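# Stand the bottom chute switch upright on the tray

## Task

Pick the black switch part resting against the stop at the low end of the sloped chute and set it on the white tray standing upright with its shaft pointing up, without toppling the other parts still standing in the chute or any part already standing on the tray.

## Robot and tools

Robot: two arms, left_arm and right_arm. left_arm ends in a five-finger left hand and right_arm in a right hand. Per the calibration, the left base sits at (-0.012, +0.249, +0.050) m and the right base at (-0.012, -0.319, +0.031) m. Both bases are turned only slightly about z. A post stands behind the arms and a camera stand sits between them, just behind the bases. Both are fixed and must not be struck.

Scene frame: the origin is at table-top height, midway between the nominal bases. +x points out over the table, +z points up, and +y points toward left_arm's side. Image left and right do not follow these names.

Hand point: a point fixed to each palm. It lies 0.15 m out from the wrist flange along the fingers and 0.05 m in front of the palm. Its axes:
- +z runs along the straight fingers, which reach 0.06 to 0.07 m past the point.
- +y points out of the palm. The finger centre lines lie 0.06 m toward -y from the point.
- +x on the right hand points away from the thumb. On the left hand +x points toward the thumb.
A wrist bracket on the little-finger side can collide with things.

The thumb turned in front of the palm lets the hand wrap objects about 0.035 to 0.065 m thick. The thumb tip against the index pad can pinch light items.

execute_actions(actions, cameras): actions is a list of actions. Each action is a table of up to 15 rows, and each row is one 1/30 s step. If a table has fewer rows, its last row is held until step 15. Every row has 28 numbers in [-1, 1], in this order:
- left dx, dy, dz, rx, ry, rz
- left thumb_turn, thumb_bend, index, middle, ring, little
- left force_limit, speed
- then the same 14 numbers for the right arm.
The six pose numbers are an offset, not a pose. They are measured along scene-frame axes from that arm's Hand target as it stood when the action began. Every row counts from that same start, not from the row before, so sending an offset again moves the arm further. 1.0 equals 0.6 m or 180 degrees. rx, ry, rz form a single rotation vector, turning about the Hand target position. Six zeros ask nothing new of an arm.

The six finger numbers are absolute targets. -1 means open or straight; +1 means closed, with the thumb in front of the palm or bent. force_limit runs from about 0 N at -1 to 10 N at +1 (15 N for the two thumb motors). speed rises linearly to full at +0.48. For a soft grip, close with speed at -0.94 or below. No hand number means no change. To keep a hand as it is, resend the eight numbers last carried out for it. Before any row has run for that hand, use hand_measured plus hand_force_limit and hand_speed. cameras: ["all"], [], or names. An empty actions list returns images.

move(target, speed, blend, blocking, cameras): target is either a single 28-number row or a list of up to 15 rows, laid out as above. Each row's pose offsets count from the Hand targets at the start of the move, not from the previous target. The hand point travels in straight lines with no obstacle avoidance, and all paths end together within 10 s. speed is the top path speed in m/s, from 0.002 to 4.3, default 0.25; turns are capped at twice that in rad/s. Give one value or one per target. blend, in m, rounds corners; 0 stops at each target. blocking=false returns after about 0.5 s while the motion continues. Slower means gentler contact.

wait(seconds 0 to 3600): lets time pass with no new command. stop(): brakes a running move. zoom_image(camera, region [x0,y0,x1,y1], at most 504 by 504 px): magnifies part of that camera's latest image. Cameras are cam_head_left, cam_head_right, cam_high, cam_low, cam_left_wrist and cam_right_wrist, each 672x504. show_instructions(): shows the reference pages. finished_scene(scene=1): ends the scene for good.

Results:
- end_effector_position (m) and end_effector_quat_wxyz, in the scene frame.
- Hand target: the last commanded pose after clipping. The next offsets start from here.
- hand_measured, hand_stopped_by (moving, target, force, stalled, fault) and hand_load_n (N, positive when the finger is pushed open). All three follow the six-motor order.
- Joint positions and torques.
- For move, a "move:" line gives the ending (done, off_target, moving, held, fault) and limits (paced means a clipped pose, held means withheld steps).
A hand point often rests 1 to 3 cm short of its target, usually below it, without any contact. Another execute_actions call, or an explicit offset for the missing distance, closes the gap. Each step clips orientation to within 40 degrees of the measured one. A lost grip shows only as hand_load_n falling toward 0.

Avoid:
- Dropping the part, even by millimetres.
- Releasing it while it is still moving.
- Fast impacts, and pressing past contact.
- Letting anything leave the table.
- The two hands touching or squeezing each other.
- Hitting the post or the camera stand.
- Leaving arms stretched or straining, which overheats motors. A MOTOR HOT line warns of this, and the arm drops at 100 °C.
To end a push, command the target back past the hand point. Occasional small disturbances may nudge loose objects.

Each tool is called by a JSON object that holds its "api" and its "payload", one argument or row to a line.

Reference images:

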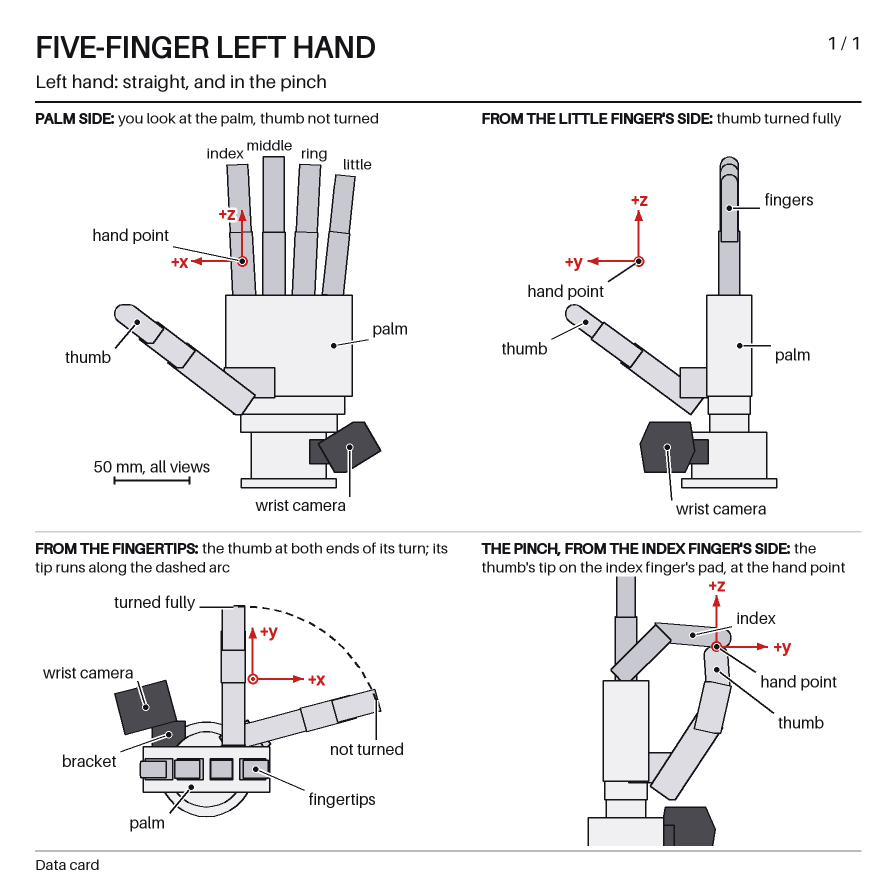

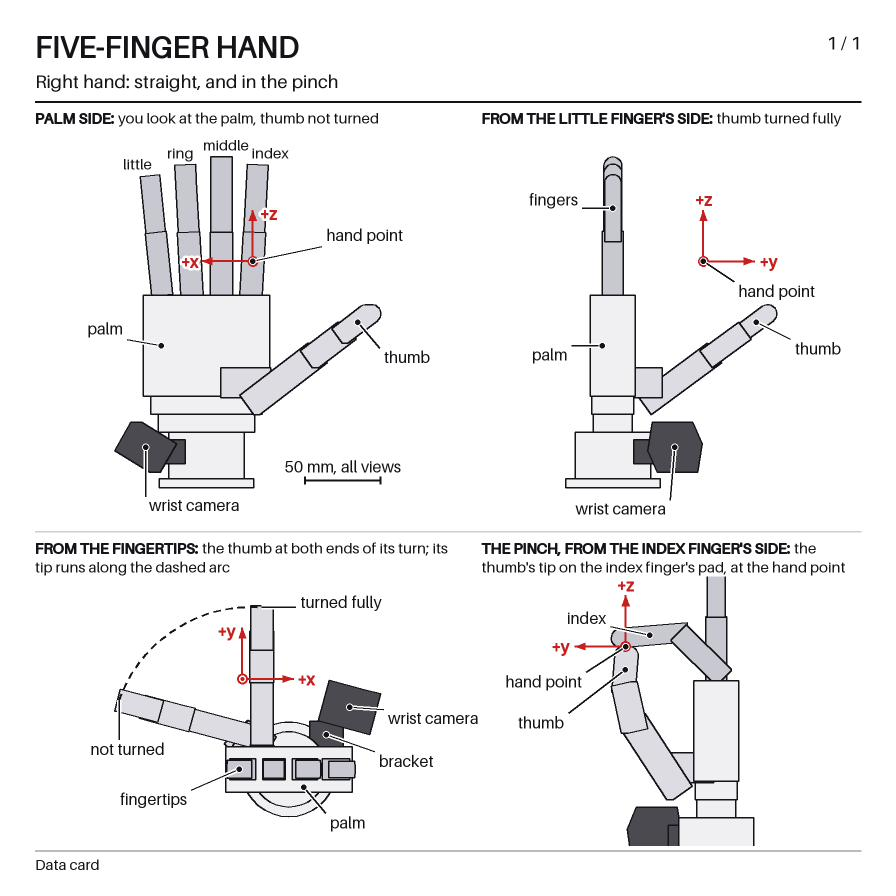

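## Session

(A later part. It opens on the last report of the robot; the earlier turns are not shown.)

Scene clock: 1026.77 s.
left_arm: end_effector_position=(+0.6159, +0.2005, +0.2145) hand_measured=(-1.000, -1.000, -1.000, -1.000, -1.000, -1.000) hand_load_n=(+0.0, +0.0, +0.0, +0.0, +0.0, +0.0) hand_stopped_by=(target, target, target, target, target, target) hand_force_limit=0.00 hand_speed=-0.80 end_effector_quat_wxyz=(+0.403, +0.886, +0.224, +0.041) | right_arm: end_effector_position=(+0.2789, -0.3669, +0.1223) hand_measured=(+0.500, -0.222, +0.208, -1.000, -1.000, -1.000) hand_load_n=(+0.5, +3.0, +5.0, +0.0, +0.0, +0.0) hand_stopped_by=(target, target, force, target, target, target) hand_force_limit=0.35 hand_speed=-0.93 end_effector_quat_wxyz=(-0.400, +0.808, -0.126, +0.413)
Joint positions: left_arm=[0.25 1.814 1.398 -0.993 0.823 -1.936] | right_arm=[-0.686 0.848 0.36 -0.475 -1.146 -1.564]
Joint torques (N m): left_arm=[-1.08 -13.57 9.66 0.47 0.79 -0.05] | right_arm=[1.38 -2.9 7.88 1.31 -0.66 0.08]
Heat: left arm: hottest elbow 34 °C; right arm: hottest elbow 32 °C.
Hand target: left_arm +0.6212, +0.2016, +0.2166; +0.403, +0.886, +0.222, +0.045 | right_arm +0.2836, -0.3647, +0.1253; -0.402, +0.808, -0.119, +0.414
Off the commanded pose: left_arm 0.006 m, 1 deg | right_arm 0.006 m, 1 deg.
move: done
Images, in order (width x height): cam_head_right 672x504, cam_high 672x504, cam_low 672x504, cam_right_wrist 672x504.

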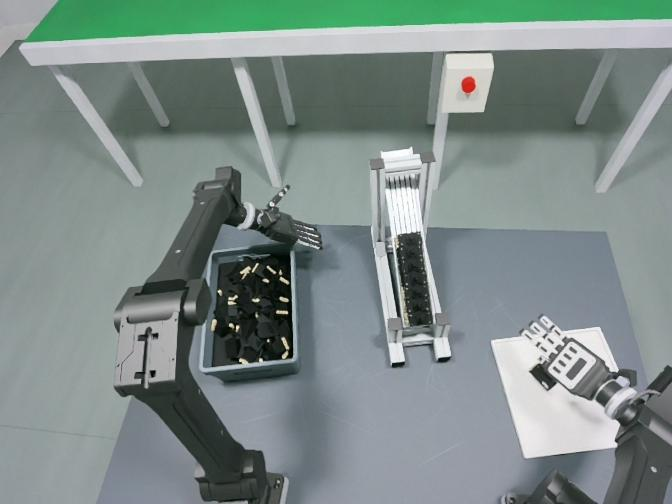

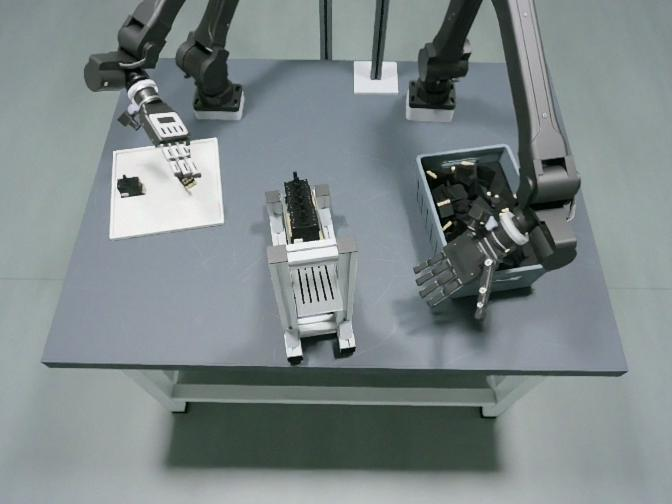

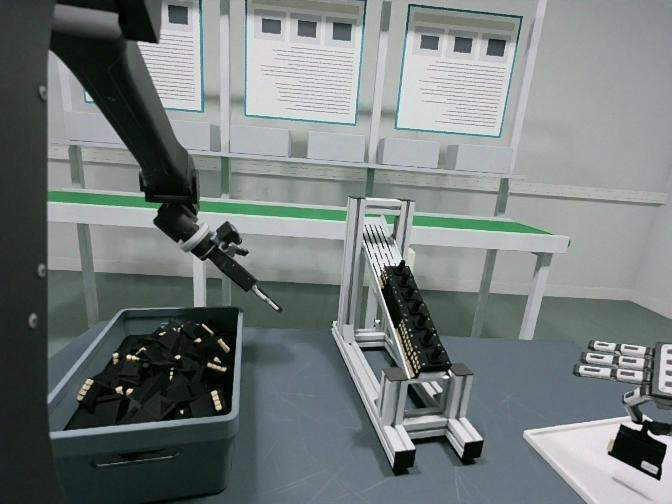

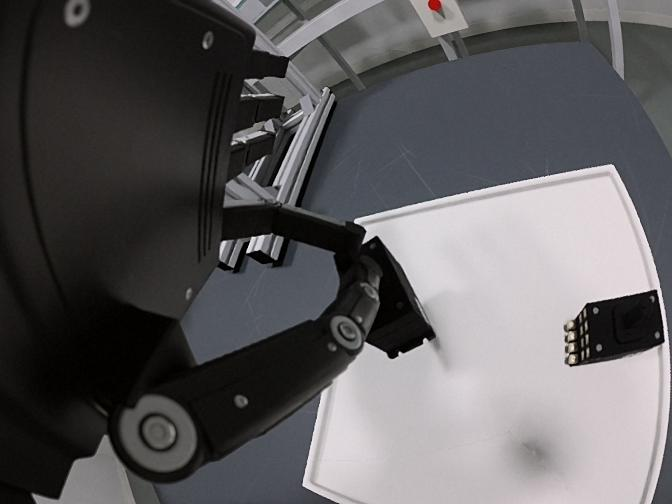

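{"api": "move", "payload": {
  "target": [0,0,0,0,0,0,-1,-1,-1,-1,-1,-1,0,-0.8,0,0,-0.04,0,0,0,0.5,-0.22,0.5,-1,-1,-1,0.35,-0.93],
  "speed": 0.04,
  "cameras": ["cam_high","cam_right_wrist","cam_low"]
}}

{"api": "zoom_image", "payload": {
  "camera": "cam_low",
  "region": [572, 370, 672, 504]
}}

{"api": "zoom_image", "payload": {
  "camera": "cam_right_wrist",
  "region": [320, 220, 450, 370]
}}

{"api": "zoom_image", "payload": {
  "camera": "cam_high",
  "region": [140, 130, 220, 210]
}}

Scene clock: 1112.23 s.
left_arm: end_effector_position=(+0.6159, +0.2005, +0.2145) hand_measured=(-1.000, -1.000, -1.000, -1.000, -1.000, -1.000) hand_load_n=(+0.0, +0.0, +0.0, +0.0, +0.0, +0.0) hand_stopped_by=(target, target, target, target, target, target) hand_force_limit=0.00 hand_speed=-0.80 end_effector_quat_wxyz=(+0.403, +0.886, +0.224, +0.041) | right_arm: end_effector_position=(+0.2792, -0.3672, +0.0990) hand_measured=(+0.500, -0.222, +0.208, -1.000, -1.000, -1.000) hand_load_n=(+0.0, +3.0, +5.0, +0.0, +0.0, +0.0) hand_stopped_by=(target, target, force, target, target, target) hand_force_limit=0.35 hand_speed=-0.93 end_effector_quat_wxyz=(-0.400, +0.808, -0.126, +0.413)
Joint positions: left_arm=[0.25 1.814 1.398 -0.993 0.823 -1.936] | right_arm=[-0.686 0.912 0.316 -0.364 -1.146 -1.563]
Joint torques (N m): left_arm=[-1.08 -13.51 9.66 0.47 0.79 -0.05] | right_arm=[1.32 -3.14 7.39 1.36 -0.66 0.08]
Heat: left arm: hottest elbow 34 °C; right arm: hottest elbow 30 °C.
Hand target: left_arm +0.6212, +0.2016, +0.2166; +0.403, +0.886, +0.222, +0.045 | right_arm +0.2837, -0.3648, +0.1014; -0.402, +0.808, -0.119, +0.414
Off the commanded pose: left_arm 0.006 m, 1 deg | right_arm 0.006 m, 1 deg.
move: done
Images, in order (width x height): cam_high 672x504, cam_low 672x504, cam_right_wrist 672x504.

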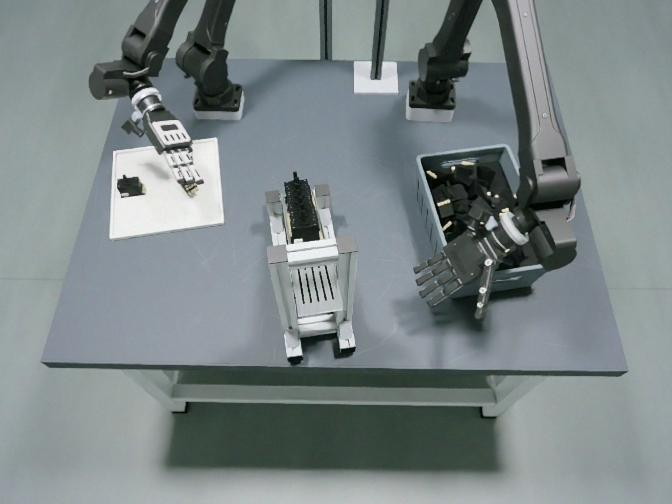

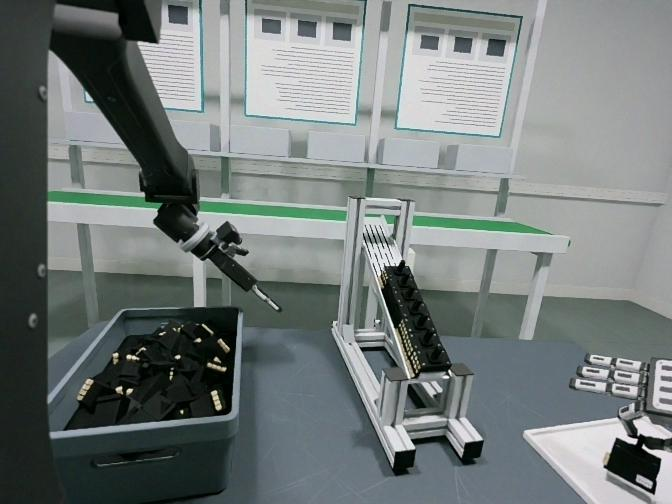

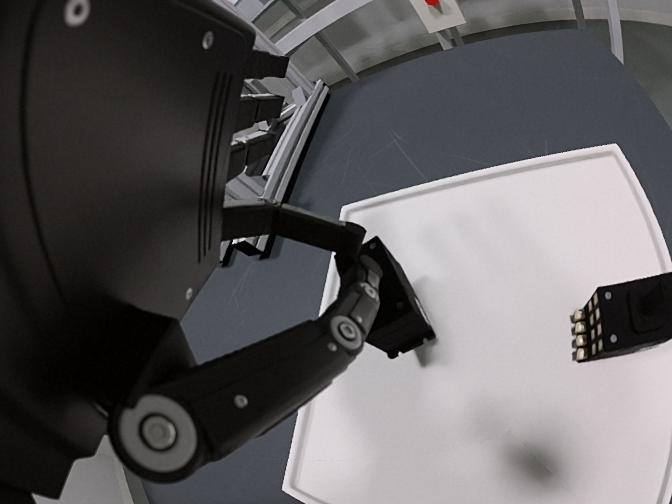

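Scaled by 3.761.

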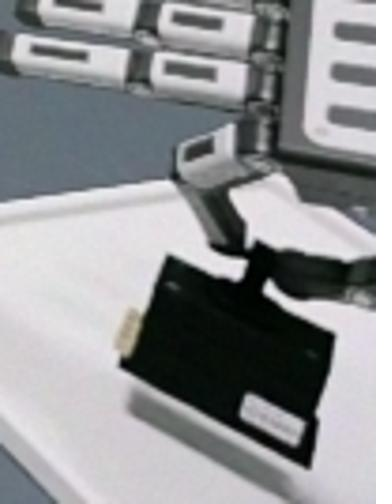

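Scaled by 3.360 from the camera's image (finer frame: 960x720).

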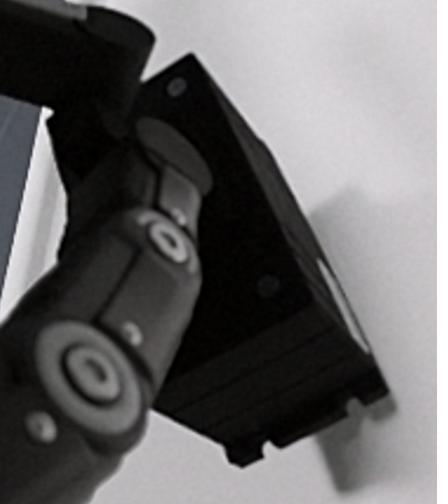

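Scaled by 6.300.

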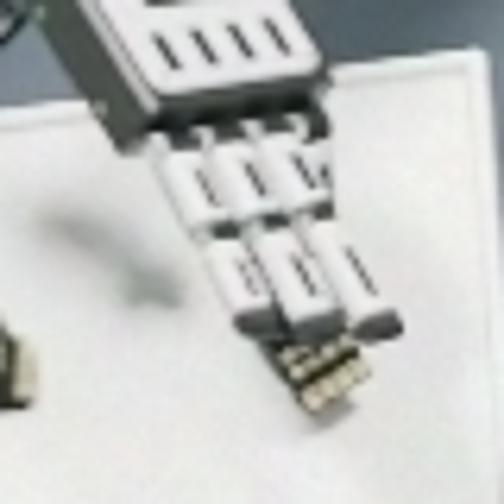

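{"api": "move", "payload": {
  "target": [0,0,0,0,0,0,-1,-1,-1,-1,-1,-1,0,-0.8,0,0,-0.018,0,0,0,0.5,-0.22,0.5,-1,-1,-1,0.35,-0.93],
  "speed": 0.03,
  "cameras": ["cam_high","cam_right_wrist","cam_low"]
}}

{"api": "zoom_image", "payload": {
  "camera": "cam_low",
  "region": [572, 370, 672, 504]
}}

{"api": "zoom_image", "payload": {
  "camera": "cam_right_wrist",
  "region": [320, 220, 450, 370]
}}

Scene clock: 1119.83 s.
left_arm: end_effector_position=(+0.6159, +0.2005, +0.2145) hand_measured=(-1.000, -1.000, -1.000, -1.000, -1.000, -1.000) hand_load_n=(+0.0, +0.0, +0.0, +0.0, +0.5, +0.0) hand_stopped_by=(target, target, target, target, target, target) hand_force_limit=0.00 hand_speed=-0.80 end_effector_quat_wxyz=(+0.403, +0.886, +0.224, +0.041) | right_arm: end_effector_position=(+0.2794, -0.3673, +0.0884) hand_measured=(+0.500, -0.222, +0.208, -1.000, -1.000, -1.000) hand_load_n=(+0.5, +3.0, +5.5, +0.0, +0.0, +0.0) hand_stopped_by=(target, target, force, target, target, target) hand_force_limit=0.35 hand_speed=-0.93 end_effector_quat_wxyz=(-0.400, +0.808, -0.126, +0.414)
Joint positions: left_arm=[0.25 1.814 1.398 -0.993 0.823 -1.936] | right_arm=[-0.686 0.947 0.297 -0.31 -1.146 -1.563]
Joint torques (N m): left_arm=[-1.08 -13.51 9.66 0.47 0.78 -0.05] | right_arm=[1.32 -3.25 7.13 1.35 -0.66 0.08]
Heat: left arm: hottest elbow 34 °C; right arm: hottest elbow 30 °C.
Hand target: left_arm +0.6212, +0.2016, +0.2166; +0.403, +0.886, +0.222, +0.045 | right_arm +0.2837, -0.3648, +0.0906; -0.402, +0.808, -0.119, +0.414
Off the commanded pose: left_arm 0.006 m, 1 deg | right_arm 0.005 m, 1 deg.
move: done
Images, in order (width x height): cam_high 672x504, cam_low 672x504, cam_right_wrist 672x504.

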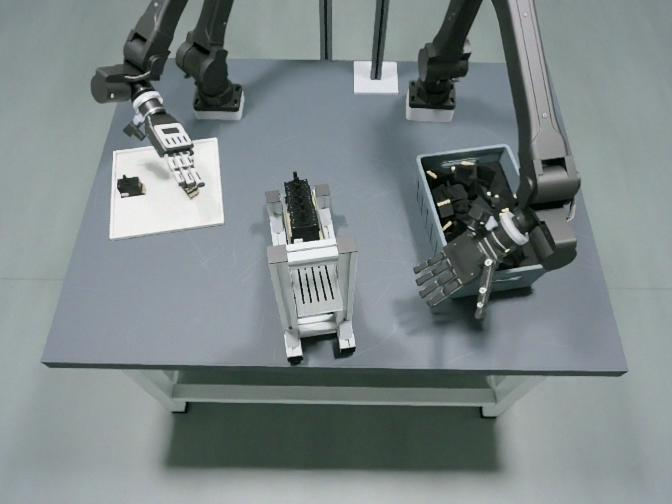

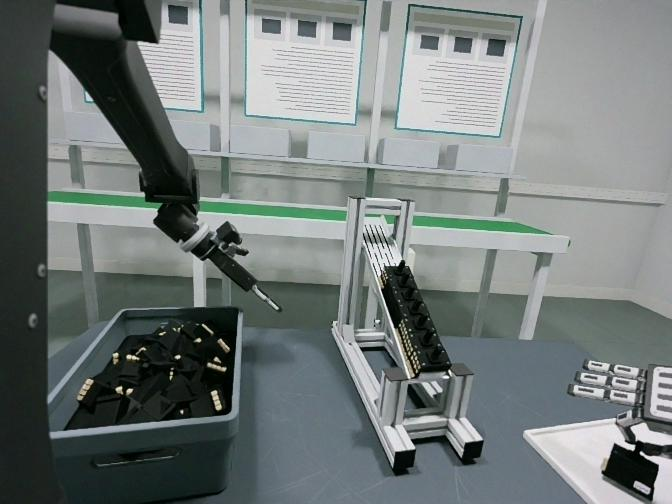

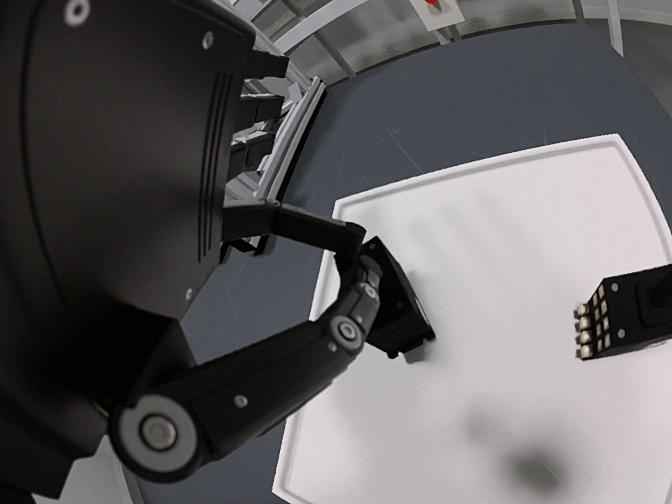

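Scaled by 3.761.

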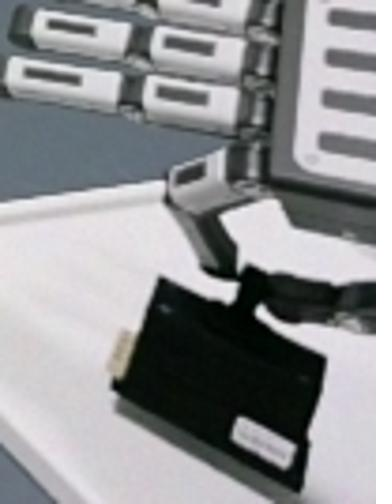

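Scaled by 3.360 from the camera's image (finer frame: 960x720).

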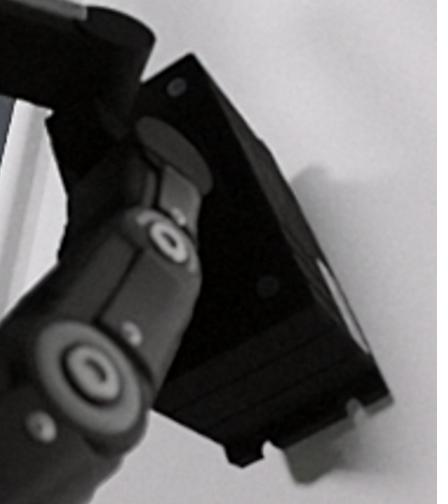

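{"api": "move", "payload": {
  "target": [0,0,0,0,0,0,-1,-1,-1,-1,-1,-1,0,-0.8,0,0,-0.006,0,0,0,0.5,-0.22,0.5,-1,-1,-1,0.35,-0.93],
  "speed": 0.02,
  "cameras": ["cam_right_wrist","cam_low"]
}}

{"api": "zoom_image", "payload": {
  "camera": "cam_low",
  "region": [572, 370, 672, 504]
}}

{"api": "zoom_image", "payload": {
  "camera": "cam_right_wrist",
  "region": [320, 220, 450, 370]
}}

Scene clock: 1126.20 s.
left_arm: end_effector_position=(+0.6159, +0.2005, +0.2145) hand_measured=(-1.000, -1.000, -1.000, -1.000, -1.000, -1.000) hand_load_n=(+0.5, +0.0, +0.0, +0.0, +0.0, +0.0) hand_stopped_by=(target, target, target, target, target, target) hand_force_limit=0.00 hand_speed=-0.80 end_effector_quat_wxyz=(+0.403, +0.886, +0.224, +0.041) | right_arm: end_effector_position=(+0.2794, -0.3673, +0.0849) hand_measured=(+0.500, -0.222, +0.208, -1.000, -1.000, -1.000) hand_load_n=(+0.5, +3.0, +5.5, +0.0, +0.0, +0.0) hand_stopped_by=(target, target, force, target, target, target) hand_force_limit=0.35 hand_speed=-0.93 end_effector_quat_wxyz=(-0.400, +0.808, -0.126, +0.414)
Joint positions: left_arm=[0.25 1.814 1.398 -0.993 0.823 -1.936] | right_arm=[-0.686 0.959 0.291 -0.291 -1.146 -1.563]
Joint torques (N m): left_arm=[-1.08 -13.57 9.68 0.49 0.78 -0.05] | right_arm=[1.32 -3.31 7.04 1.29 -0.65 0.08]
Heat: left arm: hottest elbow 34 °C; right arm: hottest elbow 30 °C.
Hand target: left_arm +0.6212, +0.2016, +0.2166; +0.403, +0.886, +0.222, +0.045 | right_arm +0.2837, -0.3648, +0.0869; -0.402, +0.808, -0.119, +0.414
Off the commanded pose: left_arm 0.006 m, 1 deg | right_arm 0.005 m, 1 deg.
move: done
Images, in order (width x height): cam_low 672x504, cam_right_wrist 672x504.

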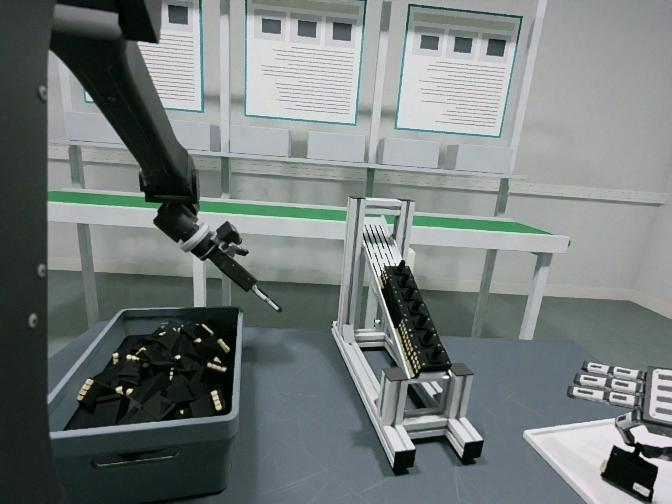

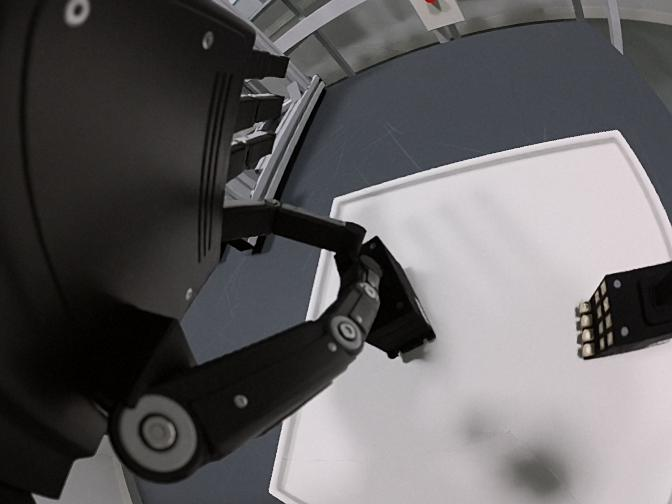

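Scaled by 3.761.

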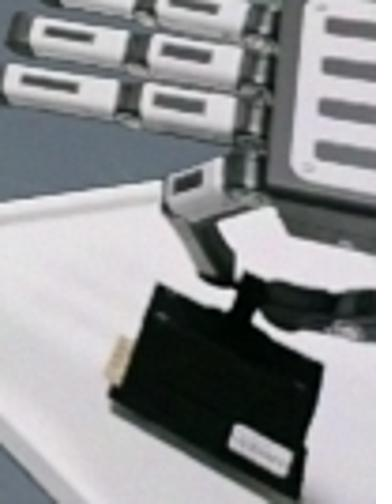

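Scaled by 3.360 from the camera's image (finer frame: 960x720).

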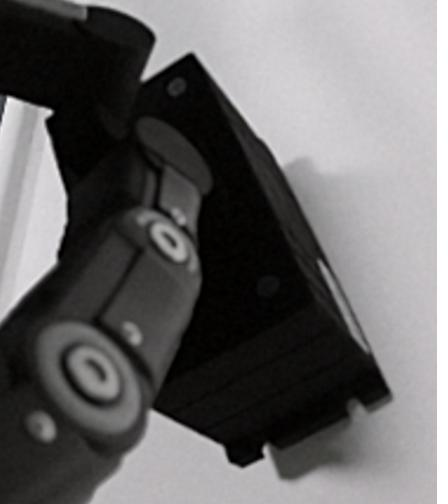

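{"api": "move", "payload": {
  "target": [0,0,0,0,0,0,-1,-1,-1,-1,-1,-1,0,-0.8,0,0,-0.0055,0,0,0,0.5,-0.22,0.5,-1,-1,-1,0.35,-0.93],
  "speed": 0.02,
  "cameras": ["cam_right_wrist","cam_low"]
}}

{"api": "zoom_image", "payload": {
  "camera": "cam_low",
  "region": [572, 370, 672, 504]
}}

{"api": "zoom_image", "payload": {
  "camera": "cam_right_wrist",
  "region": [320, 220, 450, 370]
}}

Scene clock: 1135.17 s.
left_arm: end_effector_position=(+0.6159, +0.2005, +0.2145) hand_measured=(-1.000, -1.000, -1.000, -1.000, -1.000, -1.000) hand_load_n=(+0.0, +0.0, +0.0, +0.0, +0.0, +0.0) hand_stopped_by=(target, target, target, target, target, target) hand_force_limit=0.00 hand_speed=-0.80 end_effector_quat_wxyz=(+0.403, +0.886, +0.224, +0.041) | right_arm: end_effector_position=(+0.2795, -0.3674, +0.0818) hand_measured=(+0.500, -0.222, +0.208, -1.000, -1.000, -1.000) hand_load_n=(+0.5, +3.0, +5.5, +0.0, +0.0, +0.0) hand_stopped_by=(target, target, force, target, target, target) hand_force_limit=0.35 hand_speed=-0.93 end_effector_quat_wxyz=(-0.400, +0.808, -0.126, +0.414)
Joint positions: left_arm=[0.25 1.814 1.398 -0.993 0.823 -1.936] | right_arm=[-0.686 0.971 0.285 -0.274 -1.146 -1.563]
Joint torques (N m): left_arm=[-1.03 -13.57 9.66 0.49 0.78 -0.05] | right_arm=[1.38 -3.31 6.94 1.29 -0.65 0.08]
Heat: left arm: hottest elbow 34 °C; right arm: hottest elbow 30 °C.
Hand target: left_arm +0.6212, +0.2016, +0.2166; +0.403, +0.886, +0.222, +0.045 | right_arm +0.2837, -0.3648, +0.0837; -0.402, +0.808, -0.119, +0.414
Off the commanded pose: left_arm 0.006 m, 1 deg | right_arm 0.005 m, 1 deg.
move: done
Images, in order (width x height): cam_low 672x504, cam_right_wrist 672x504.

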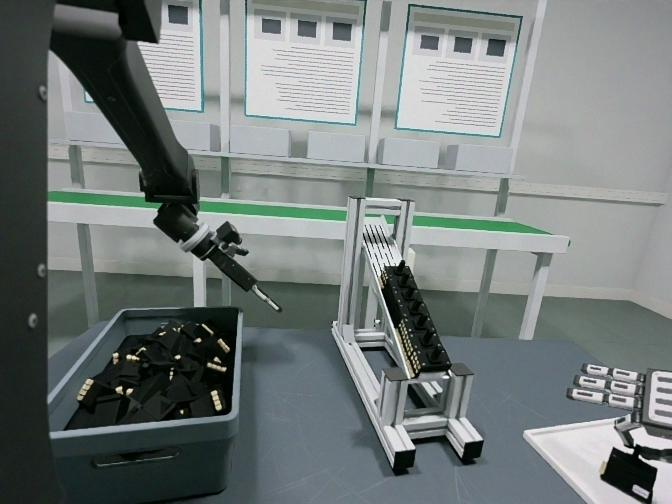

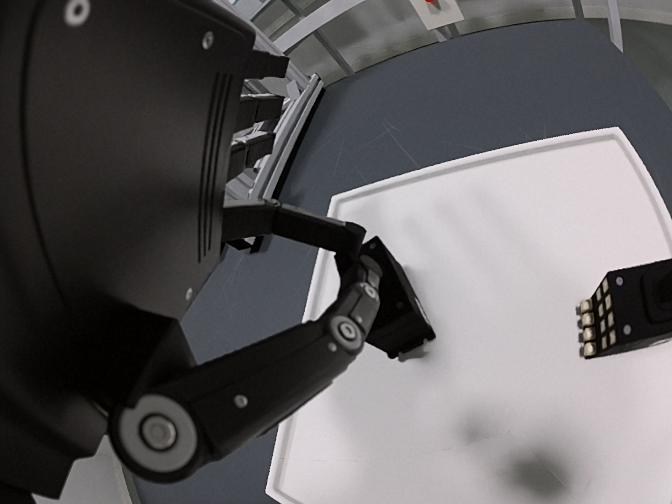

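Scaled by 3.761.

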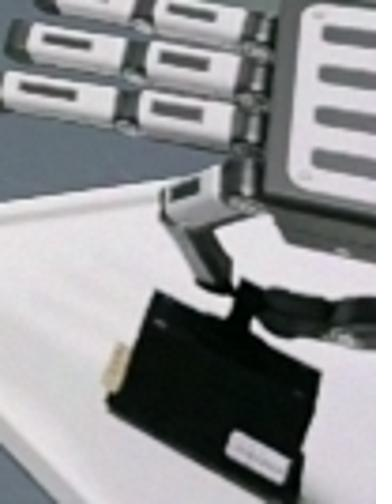

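Scaled by 3.360 from the camera's image (finer frame: 960x720).

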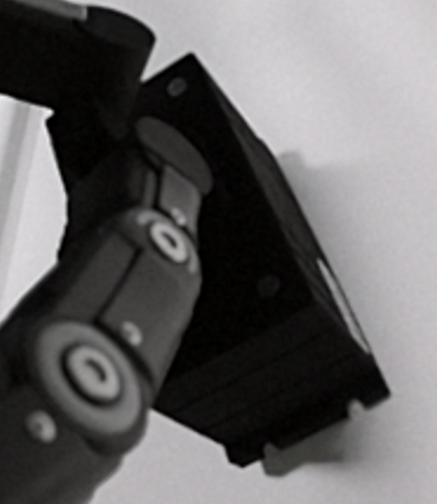

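{"api": "move", "payload": {
  "target": [0,0,0,0,0,0,-1,-1,-1,-1,-1,-1,0,-0.8,0,0,-0.004,0,0,0,0.5,-0.22,0.5,-1,-1,-1,0.35,-0.93],
  "speed": 0.02,
  "cameras": ["cam_right_wrist","cam_low"]
}}

{"api": "zoom_image", "payload": {
  "camera": "cam_low",
  "region": [572, 370, 672, 504]
}}

{"api": "zoom_image", "payload": {
  "camera": "cam_right_wrist",
  "region": [320, 220, 450, 370]
}}

Scene clock: 1141.77 s.
left_arm: end_effector_position=(+0.6159, +0.2005, +0.2145) hand_measured=(-1.000, -1.000, -1.000, -1.000, -1.000, -1.000) hand_load_n=(+0.0, +0.0, +0.0, +0.0, +0.0, +0.0) hand_stopped_by=(target, target, target, target, target, target) hand_force_limit=0.00 hand_speed=-0.80 end_effector_quat_wxyz=(+0.403, +0.886, +0.224, +0.041) | right_arm: end_effector_position=(+0.2795, -0.3674, +0.0794) hand_measured=(+0.500, -0.222, +0.208, -1.000, -1.000, -1.000) hand_load_n=(+0.5, +3.0, +5.5, +0.0, +0.0, +0.0) hand_stopped_by=(target, target, force, target, target, target) hand_force_limit=0.35 hand_speed=-0.93 end_effector_quat_wxyz=(-0.400, +0.808, -0.126, +0.414)
Joint positions: left_arm=[0.25 1.814 1.398 -0.993 0.823 -1.936] | right_arm=[-0.686 0.98 0.282 -0.261 -1.146 -1.563]
Joint torques (N m): left_arm=[-1.08 -13.51 9.66 0.47 0.79 -0.05] | right_arm=[1.32 -3.37 6.87 1.29 -0.65 0.08]
Heat: left arm: hottest elbow 34 °C; right arm: hottest elbow 30 °C.
Hand target: left_arm +0.6212, +0.2016, +0.2166; +0.403, +0.886, +0.222, +0.045 | right_arm +0.2836, -0.3647, +0.0812; -0.402, +0.808, -0.119, +0.414
Off the commanded pose: left_arm 0.006 m, 1 deg | right_arm 0.005 m, 1 deg.
move: done
Images, in order (width x height): cam_low 672x504, cam_right_wrist 672x504.

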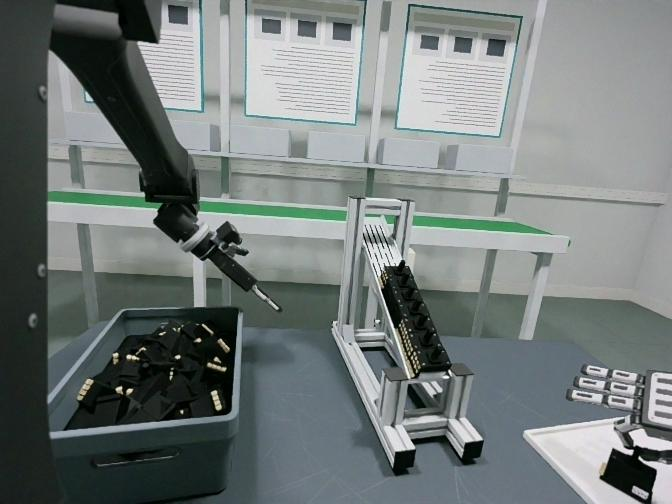

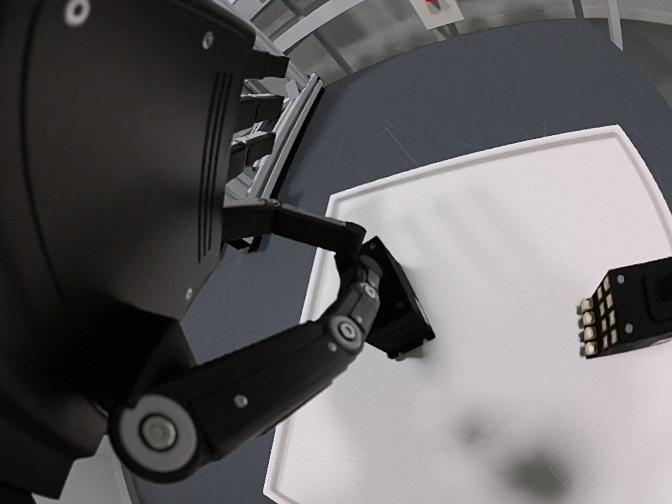

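Scaled by 3.761.

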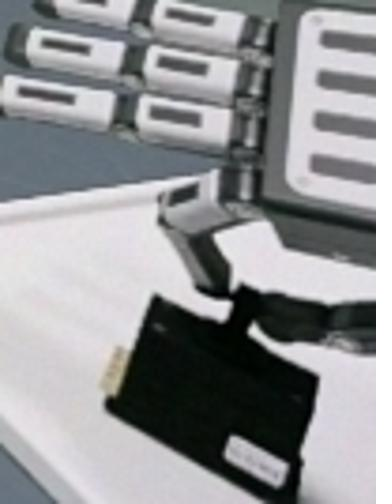

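Scaled by 3.360 from the camera's image (finer frame: 960x720).

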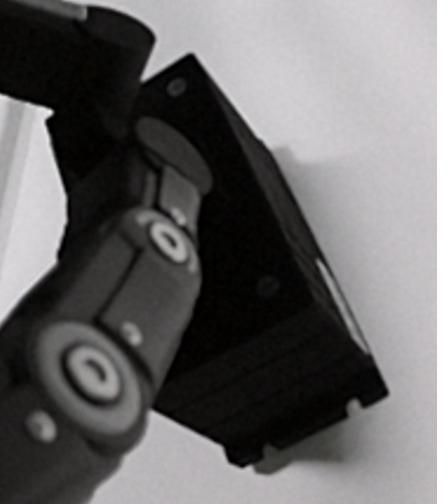

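{"api": "move", "payload": {
  "target": [0,0,0,0,0,0,-1,-1,-1,-1,-1,-1,0,-0.8,0,0,-0.004,0,0,0,0.5,-0.22,0.5,-1,-1,-1,0.35,-0.93],
  "speed": 0.02,
  "cameras": ["cam_right_wrist","cam_low"]
}}

{"api": "zoom_image", "payload": {
  "camera": "cam_low",
  "region": [572, 370, 672, 504]
}}

{"api": "zoom_image", "payload": {
  "camera": "cam_right_wrist",
  "region": [320, 220, 450, 370]
}}

Scene clock: 1148.53 s.
left_arm: end_effector_position=(+0.6159, +0.2005, +0.2145) hand_measured=(-1.000, -1.000, -1.000, -1.000, -1.000, -1.000) hand_load_n=(+0.0, +0.0, +0.0, +0.0, +0.0, +0.0) hand_stopped_by=(target, target, target, target, target, target) hand_force_limit=0.00 hand_speed=-0.80 end_effector_quat_wxyz=(+0.403, +0.886, +0.224, +0.041) | right_arm: end_effector_position=(+0.2805, -0.3681, +0.0784) hand_measured=(+0.500, -0.222, +0.208, -1.000, -1.000, -1.000) hand_load_n=(+0.5, +3.0, +5.5, +0.0, +0.0, +0.0) hand_stopped_by=(target, target, force, target, target, target) hand_force_limit=0.35 hand_speed=-0.93 end_effector_quat_wxyz=(-0.399, +0.808, -0.124, +0.416)
Joint positions: left_arm=[0.25 1.814 1.398 -0.993 0.823 -1.936] | right_arm=[-0.685 0.987 0.28 -0.247 -1.146 -1.563]
Joint torques (N m): left_arm=[-1.08 -13.57 9.66 0.5 0.78 -0.05] | right_arm=[1.32 -3.25 6.65 1.25 -0.64 0.08]
Heat: left arm: hottest elbow 35 °C; right arm: hottest elbow 30 °C.
Hand target: left_arm +0.6212, +0.2016, +0.2166; +0.403, +0.886, +0.222, +0.045 | right_arm +0.2836, -0.3647, +0.0788; -0.402, +0.808, -0.119, +0.414
Off the commanded pose: left_arm 0.006 m, 1 deg | right_arm 0.005 m, 1 deg.
move: done
Images, in order (width x height): cam_low 672x504, cam_right_wrist 672x504.

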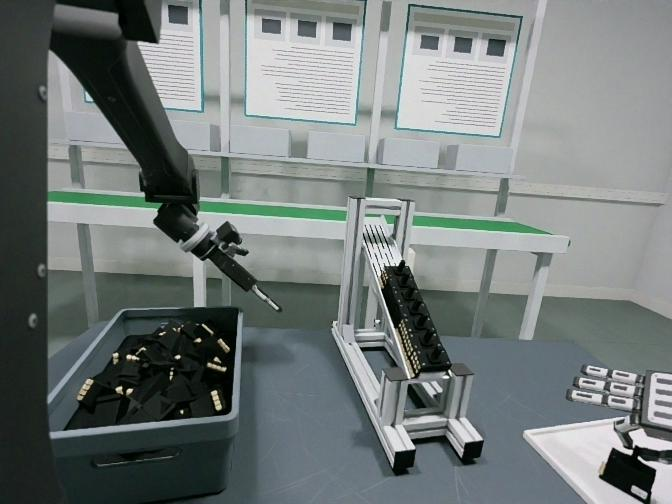

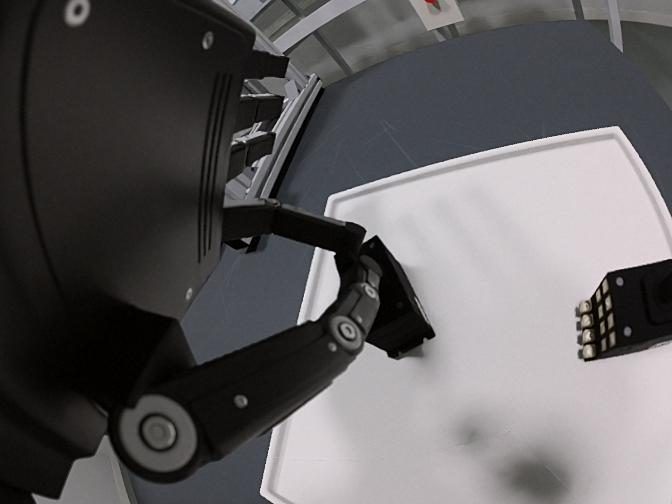

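Scaled by 3.761.

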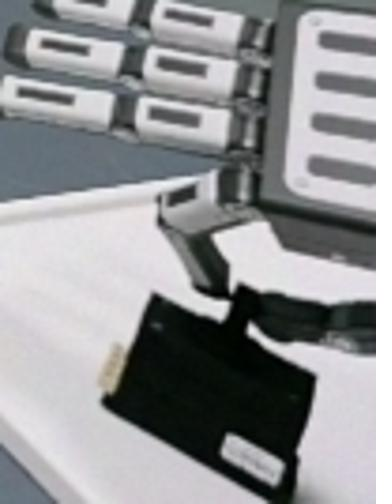

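Scaled by 3.360 from the camera's image (finer frame: 960x720).

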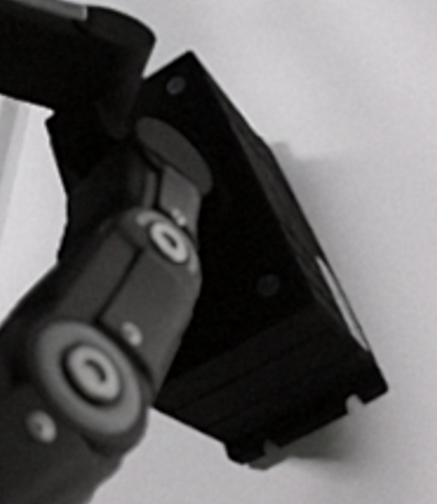

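{"api": "move", "payload": {
  "target": [0,0,0,0,0,0,-1,-1,-1,-1,-1,-1,0,-0.8,0,0,-0.003,0,0,0,0.5,-0.22,0.5,-1,-1,-1,0.35,-0.93],
  "speed": 0.02,
  "cameras": ["cam_right_wrist","cam_low","cam_high"]
}}

{"api": "zoom_image", "payload": {
  "camera": "cam_low",
  "region": [572, 370, 672, 504]
}}

{"api": "zoom_image", "payload": {
  "camera": "cam_right_wrist",
  "region": [320, 220, 450, 370]
}}

{"api": "zoom_image", "payload": {
  "camera": "cam_high",
  "region": [160, 150, 220, 210]
}}

Scene clock: 1159.30 s.
left_arm: end_effector_position=(+0.6159, +0.2005, +0.2145) hand_measured=(-1.000, -1.000, -1.000, -1.000, -1.000, -1.000) hand_load_n=(+0.0, +0.0, +0.0, +0.0, +0.0, +0.0) hand_stopped_by=(target, target, target, target, target, target) hand_force_limit=0.00 hand_speed=-0.80 end_effector_quat_wxyz=(+0.403, +0.886, +0.224, +0.041) | right_arm: end_effector_position=(+0.2817, -0.3690, +0.0785) hand_measured=(+0.500, -0.222, +0.208, -1.000, -1.000, -1.000) hand_load_n=(+0.5, +3.0, +5.5, +0.0, +0.0, +0.0) hand_stopped_by=(target, target, force, target, target, target) hand_force_limit=0.35 hand_speed=-0.93 end_effector_quat_wxyz=(-0.398, +0.808, -0.122, +0.418)
Joint positions: left_arm=[0.25 1.814 1.398 -0.993 0.823 -1.936] | right_arm=[-0.685 0.991 0.28 -0.237 -1.146 -1.562]
Joint torques (N m): left_arm=[-1.08 -13.51 9.65 0.49 0.78 -0.05] | right_arm=[1.32 -3.08 6.43 1.25 -0.62 0.06]
Heat: left arm: hottest elbow 35 °C; right arm: hottest elbow 30 °C.
Hand target: left_arm +0.6212, +0.2016, +0.2166; +0.403, +0.886, +0.222, +0.045 | right_arm +0.2836, -0.3647, +0.0770; -0.402, +0.808, -0.119, +0.414
Off the commanded pose: left_arm 0.006 m, 1 deg | right_arm 0.005 m, 1 deg.
move: done
Images, in order (width x height): cam_high 672x504, cam_low 672x504, cam_right_wrist 672x504.

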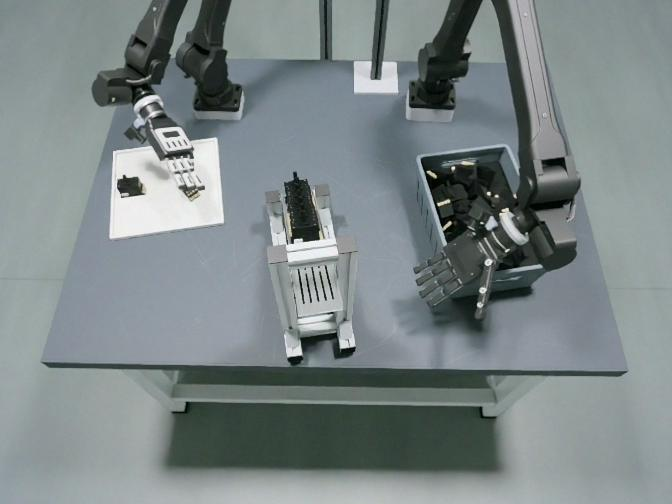

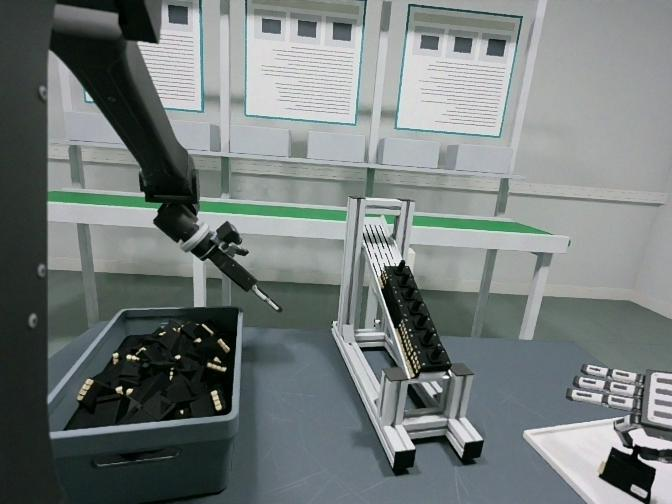

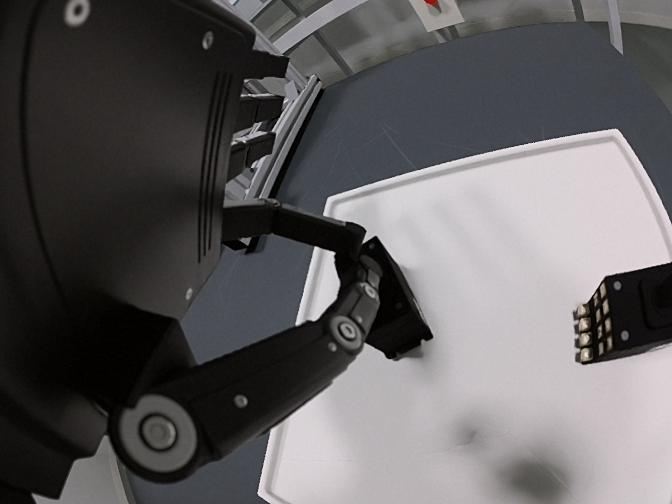

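Scaled by 3.761.

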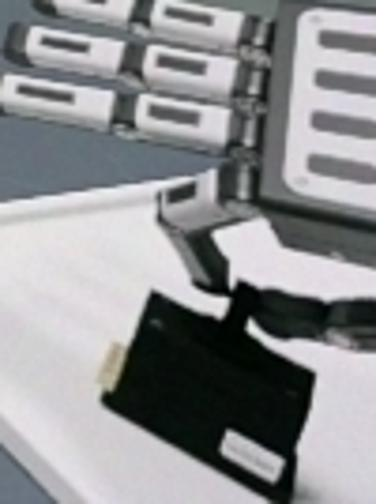

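Scaled by 3.360 from the camera's image (finer frame: 960x720).

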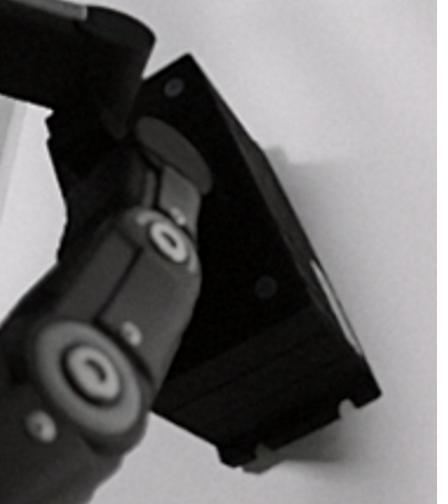

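Scaled by 8.400.

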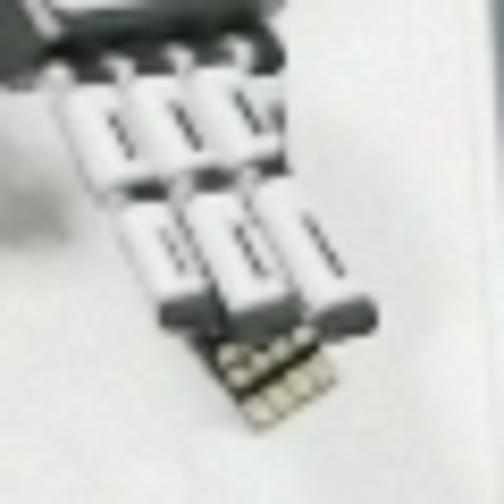

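{"api": "move", "payload": {
  "target": [0,0,0,0,0,0,-1,-1,-1,-1,-1,-1,0,-0.8,0,0,-0.002,0,0,0,0.5,-0.22,0.18,-1,-1,-1,0.35,-0.95],
  "speed": 0.02,
  "cameras": ["cam_right_wrist","cam_low"]
}}

{"api": "zoom_image", "payload": {
  "camera": "cam_right_wrist",
  "region": [320, 220, 450, 370]
}}

{"api": "zoom_image", "payload": {
  "camera": "cam_low",
  "region": [572, 370, 672, 504]
}}

Scene clock: 1188.17 s.
left_arm: end_effector_position=(+0.6159, +0.2005, +0.2145) hand_measured=(-1.000, -1.000, -1.000, -1.000, -1.000, -1.000) hand_load_n=(+0.0, +0.0, +0.0, +0.0, +0.0, +0.0) hand_stopped_by=(target, target, target, target, target, target) hand_force_limit=0.00 hand_speed=-0.80 end_effector_quat_wxyz=(+0.403, +0.886, +0.224, +0.041) | right_arm: end_effector_position=(+0.2818, -0.3690, +0.0773) hand_measured=(+0.500, -0.220, +0.180, -1.000, -1.000, -1.000) hand_load_n=(+0.5, +1.5, +2.5, -0.5, +0.0, +0.0) hand_stopped_by=(target, target, target, target, target, target) hand_force_limit=0.35 hand_speed=-0.95 end_effector_quat_wxyz=(-0.398, +0.808, -0.123, +0.418)
Joint positions: left_arm=[0.25 1.814 1.398 -0.993 0.823 -1.936] | right_arm=[-0.685 0.996 0.278 -0.23 -1.147 -1.562]
Joint torques (N m): left_arm=[-1.08 -13.63 9.65 0.47 0.78 -0.05] | right_arm=[1.32 -3.14 6.38 1.24 -0.6 0.06]
Heat: left arm: hottest elbow 35 °C; right arm: hottest elbow 30 °C.
Hand target: left_arm +0.6212, +0.2016, +0.2166; +0.403, +0.886, +0.222, +0.045 | right_arm +0.2837, -0.3647, +0.0758; -0.402, +0.808, -0.119, +0.414
Off the commanded pose: left_arm 0.006 m, 1 deg | right_arm 0.005 m, 1 deg.
move: done
Images, in order (width x height): cam_low 672x504, cam_right_wrist 672x504.

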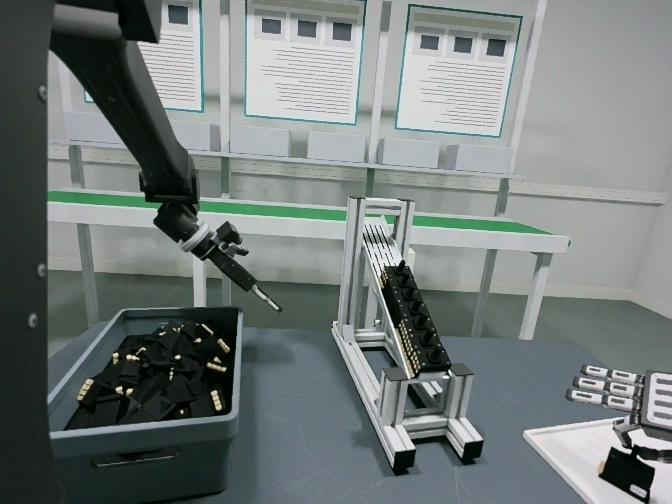

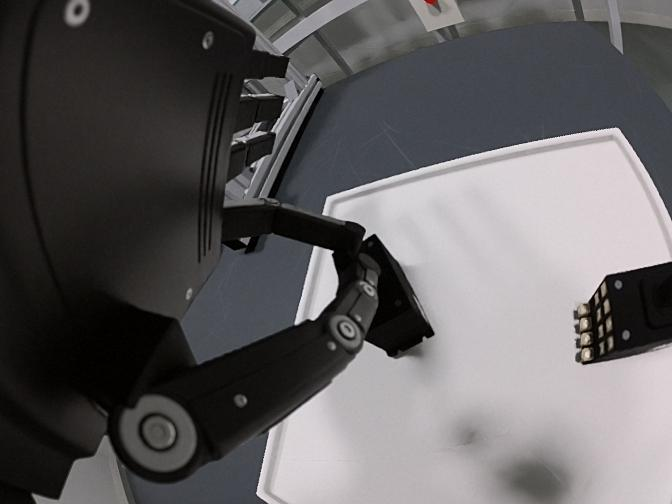

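Scaled by 3.360 from the camera's image (finer frame: 960x720).

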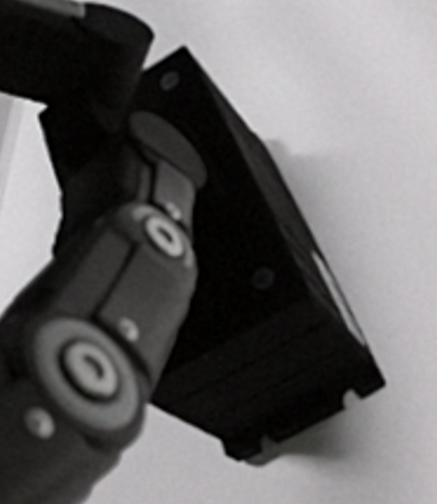

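Scaled by 3.761.

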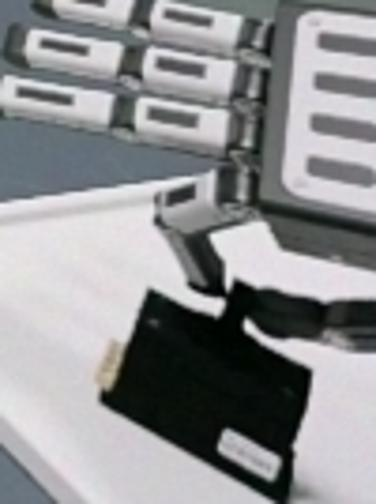

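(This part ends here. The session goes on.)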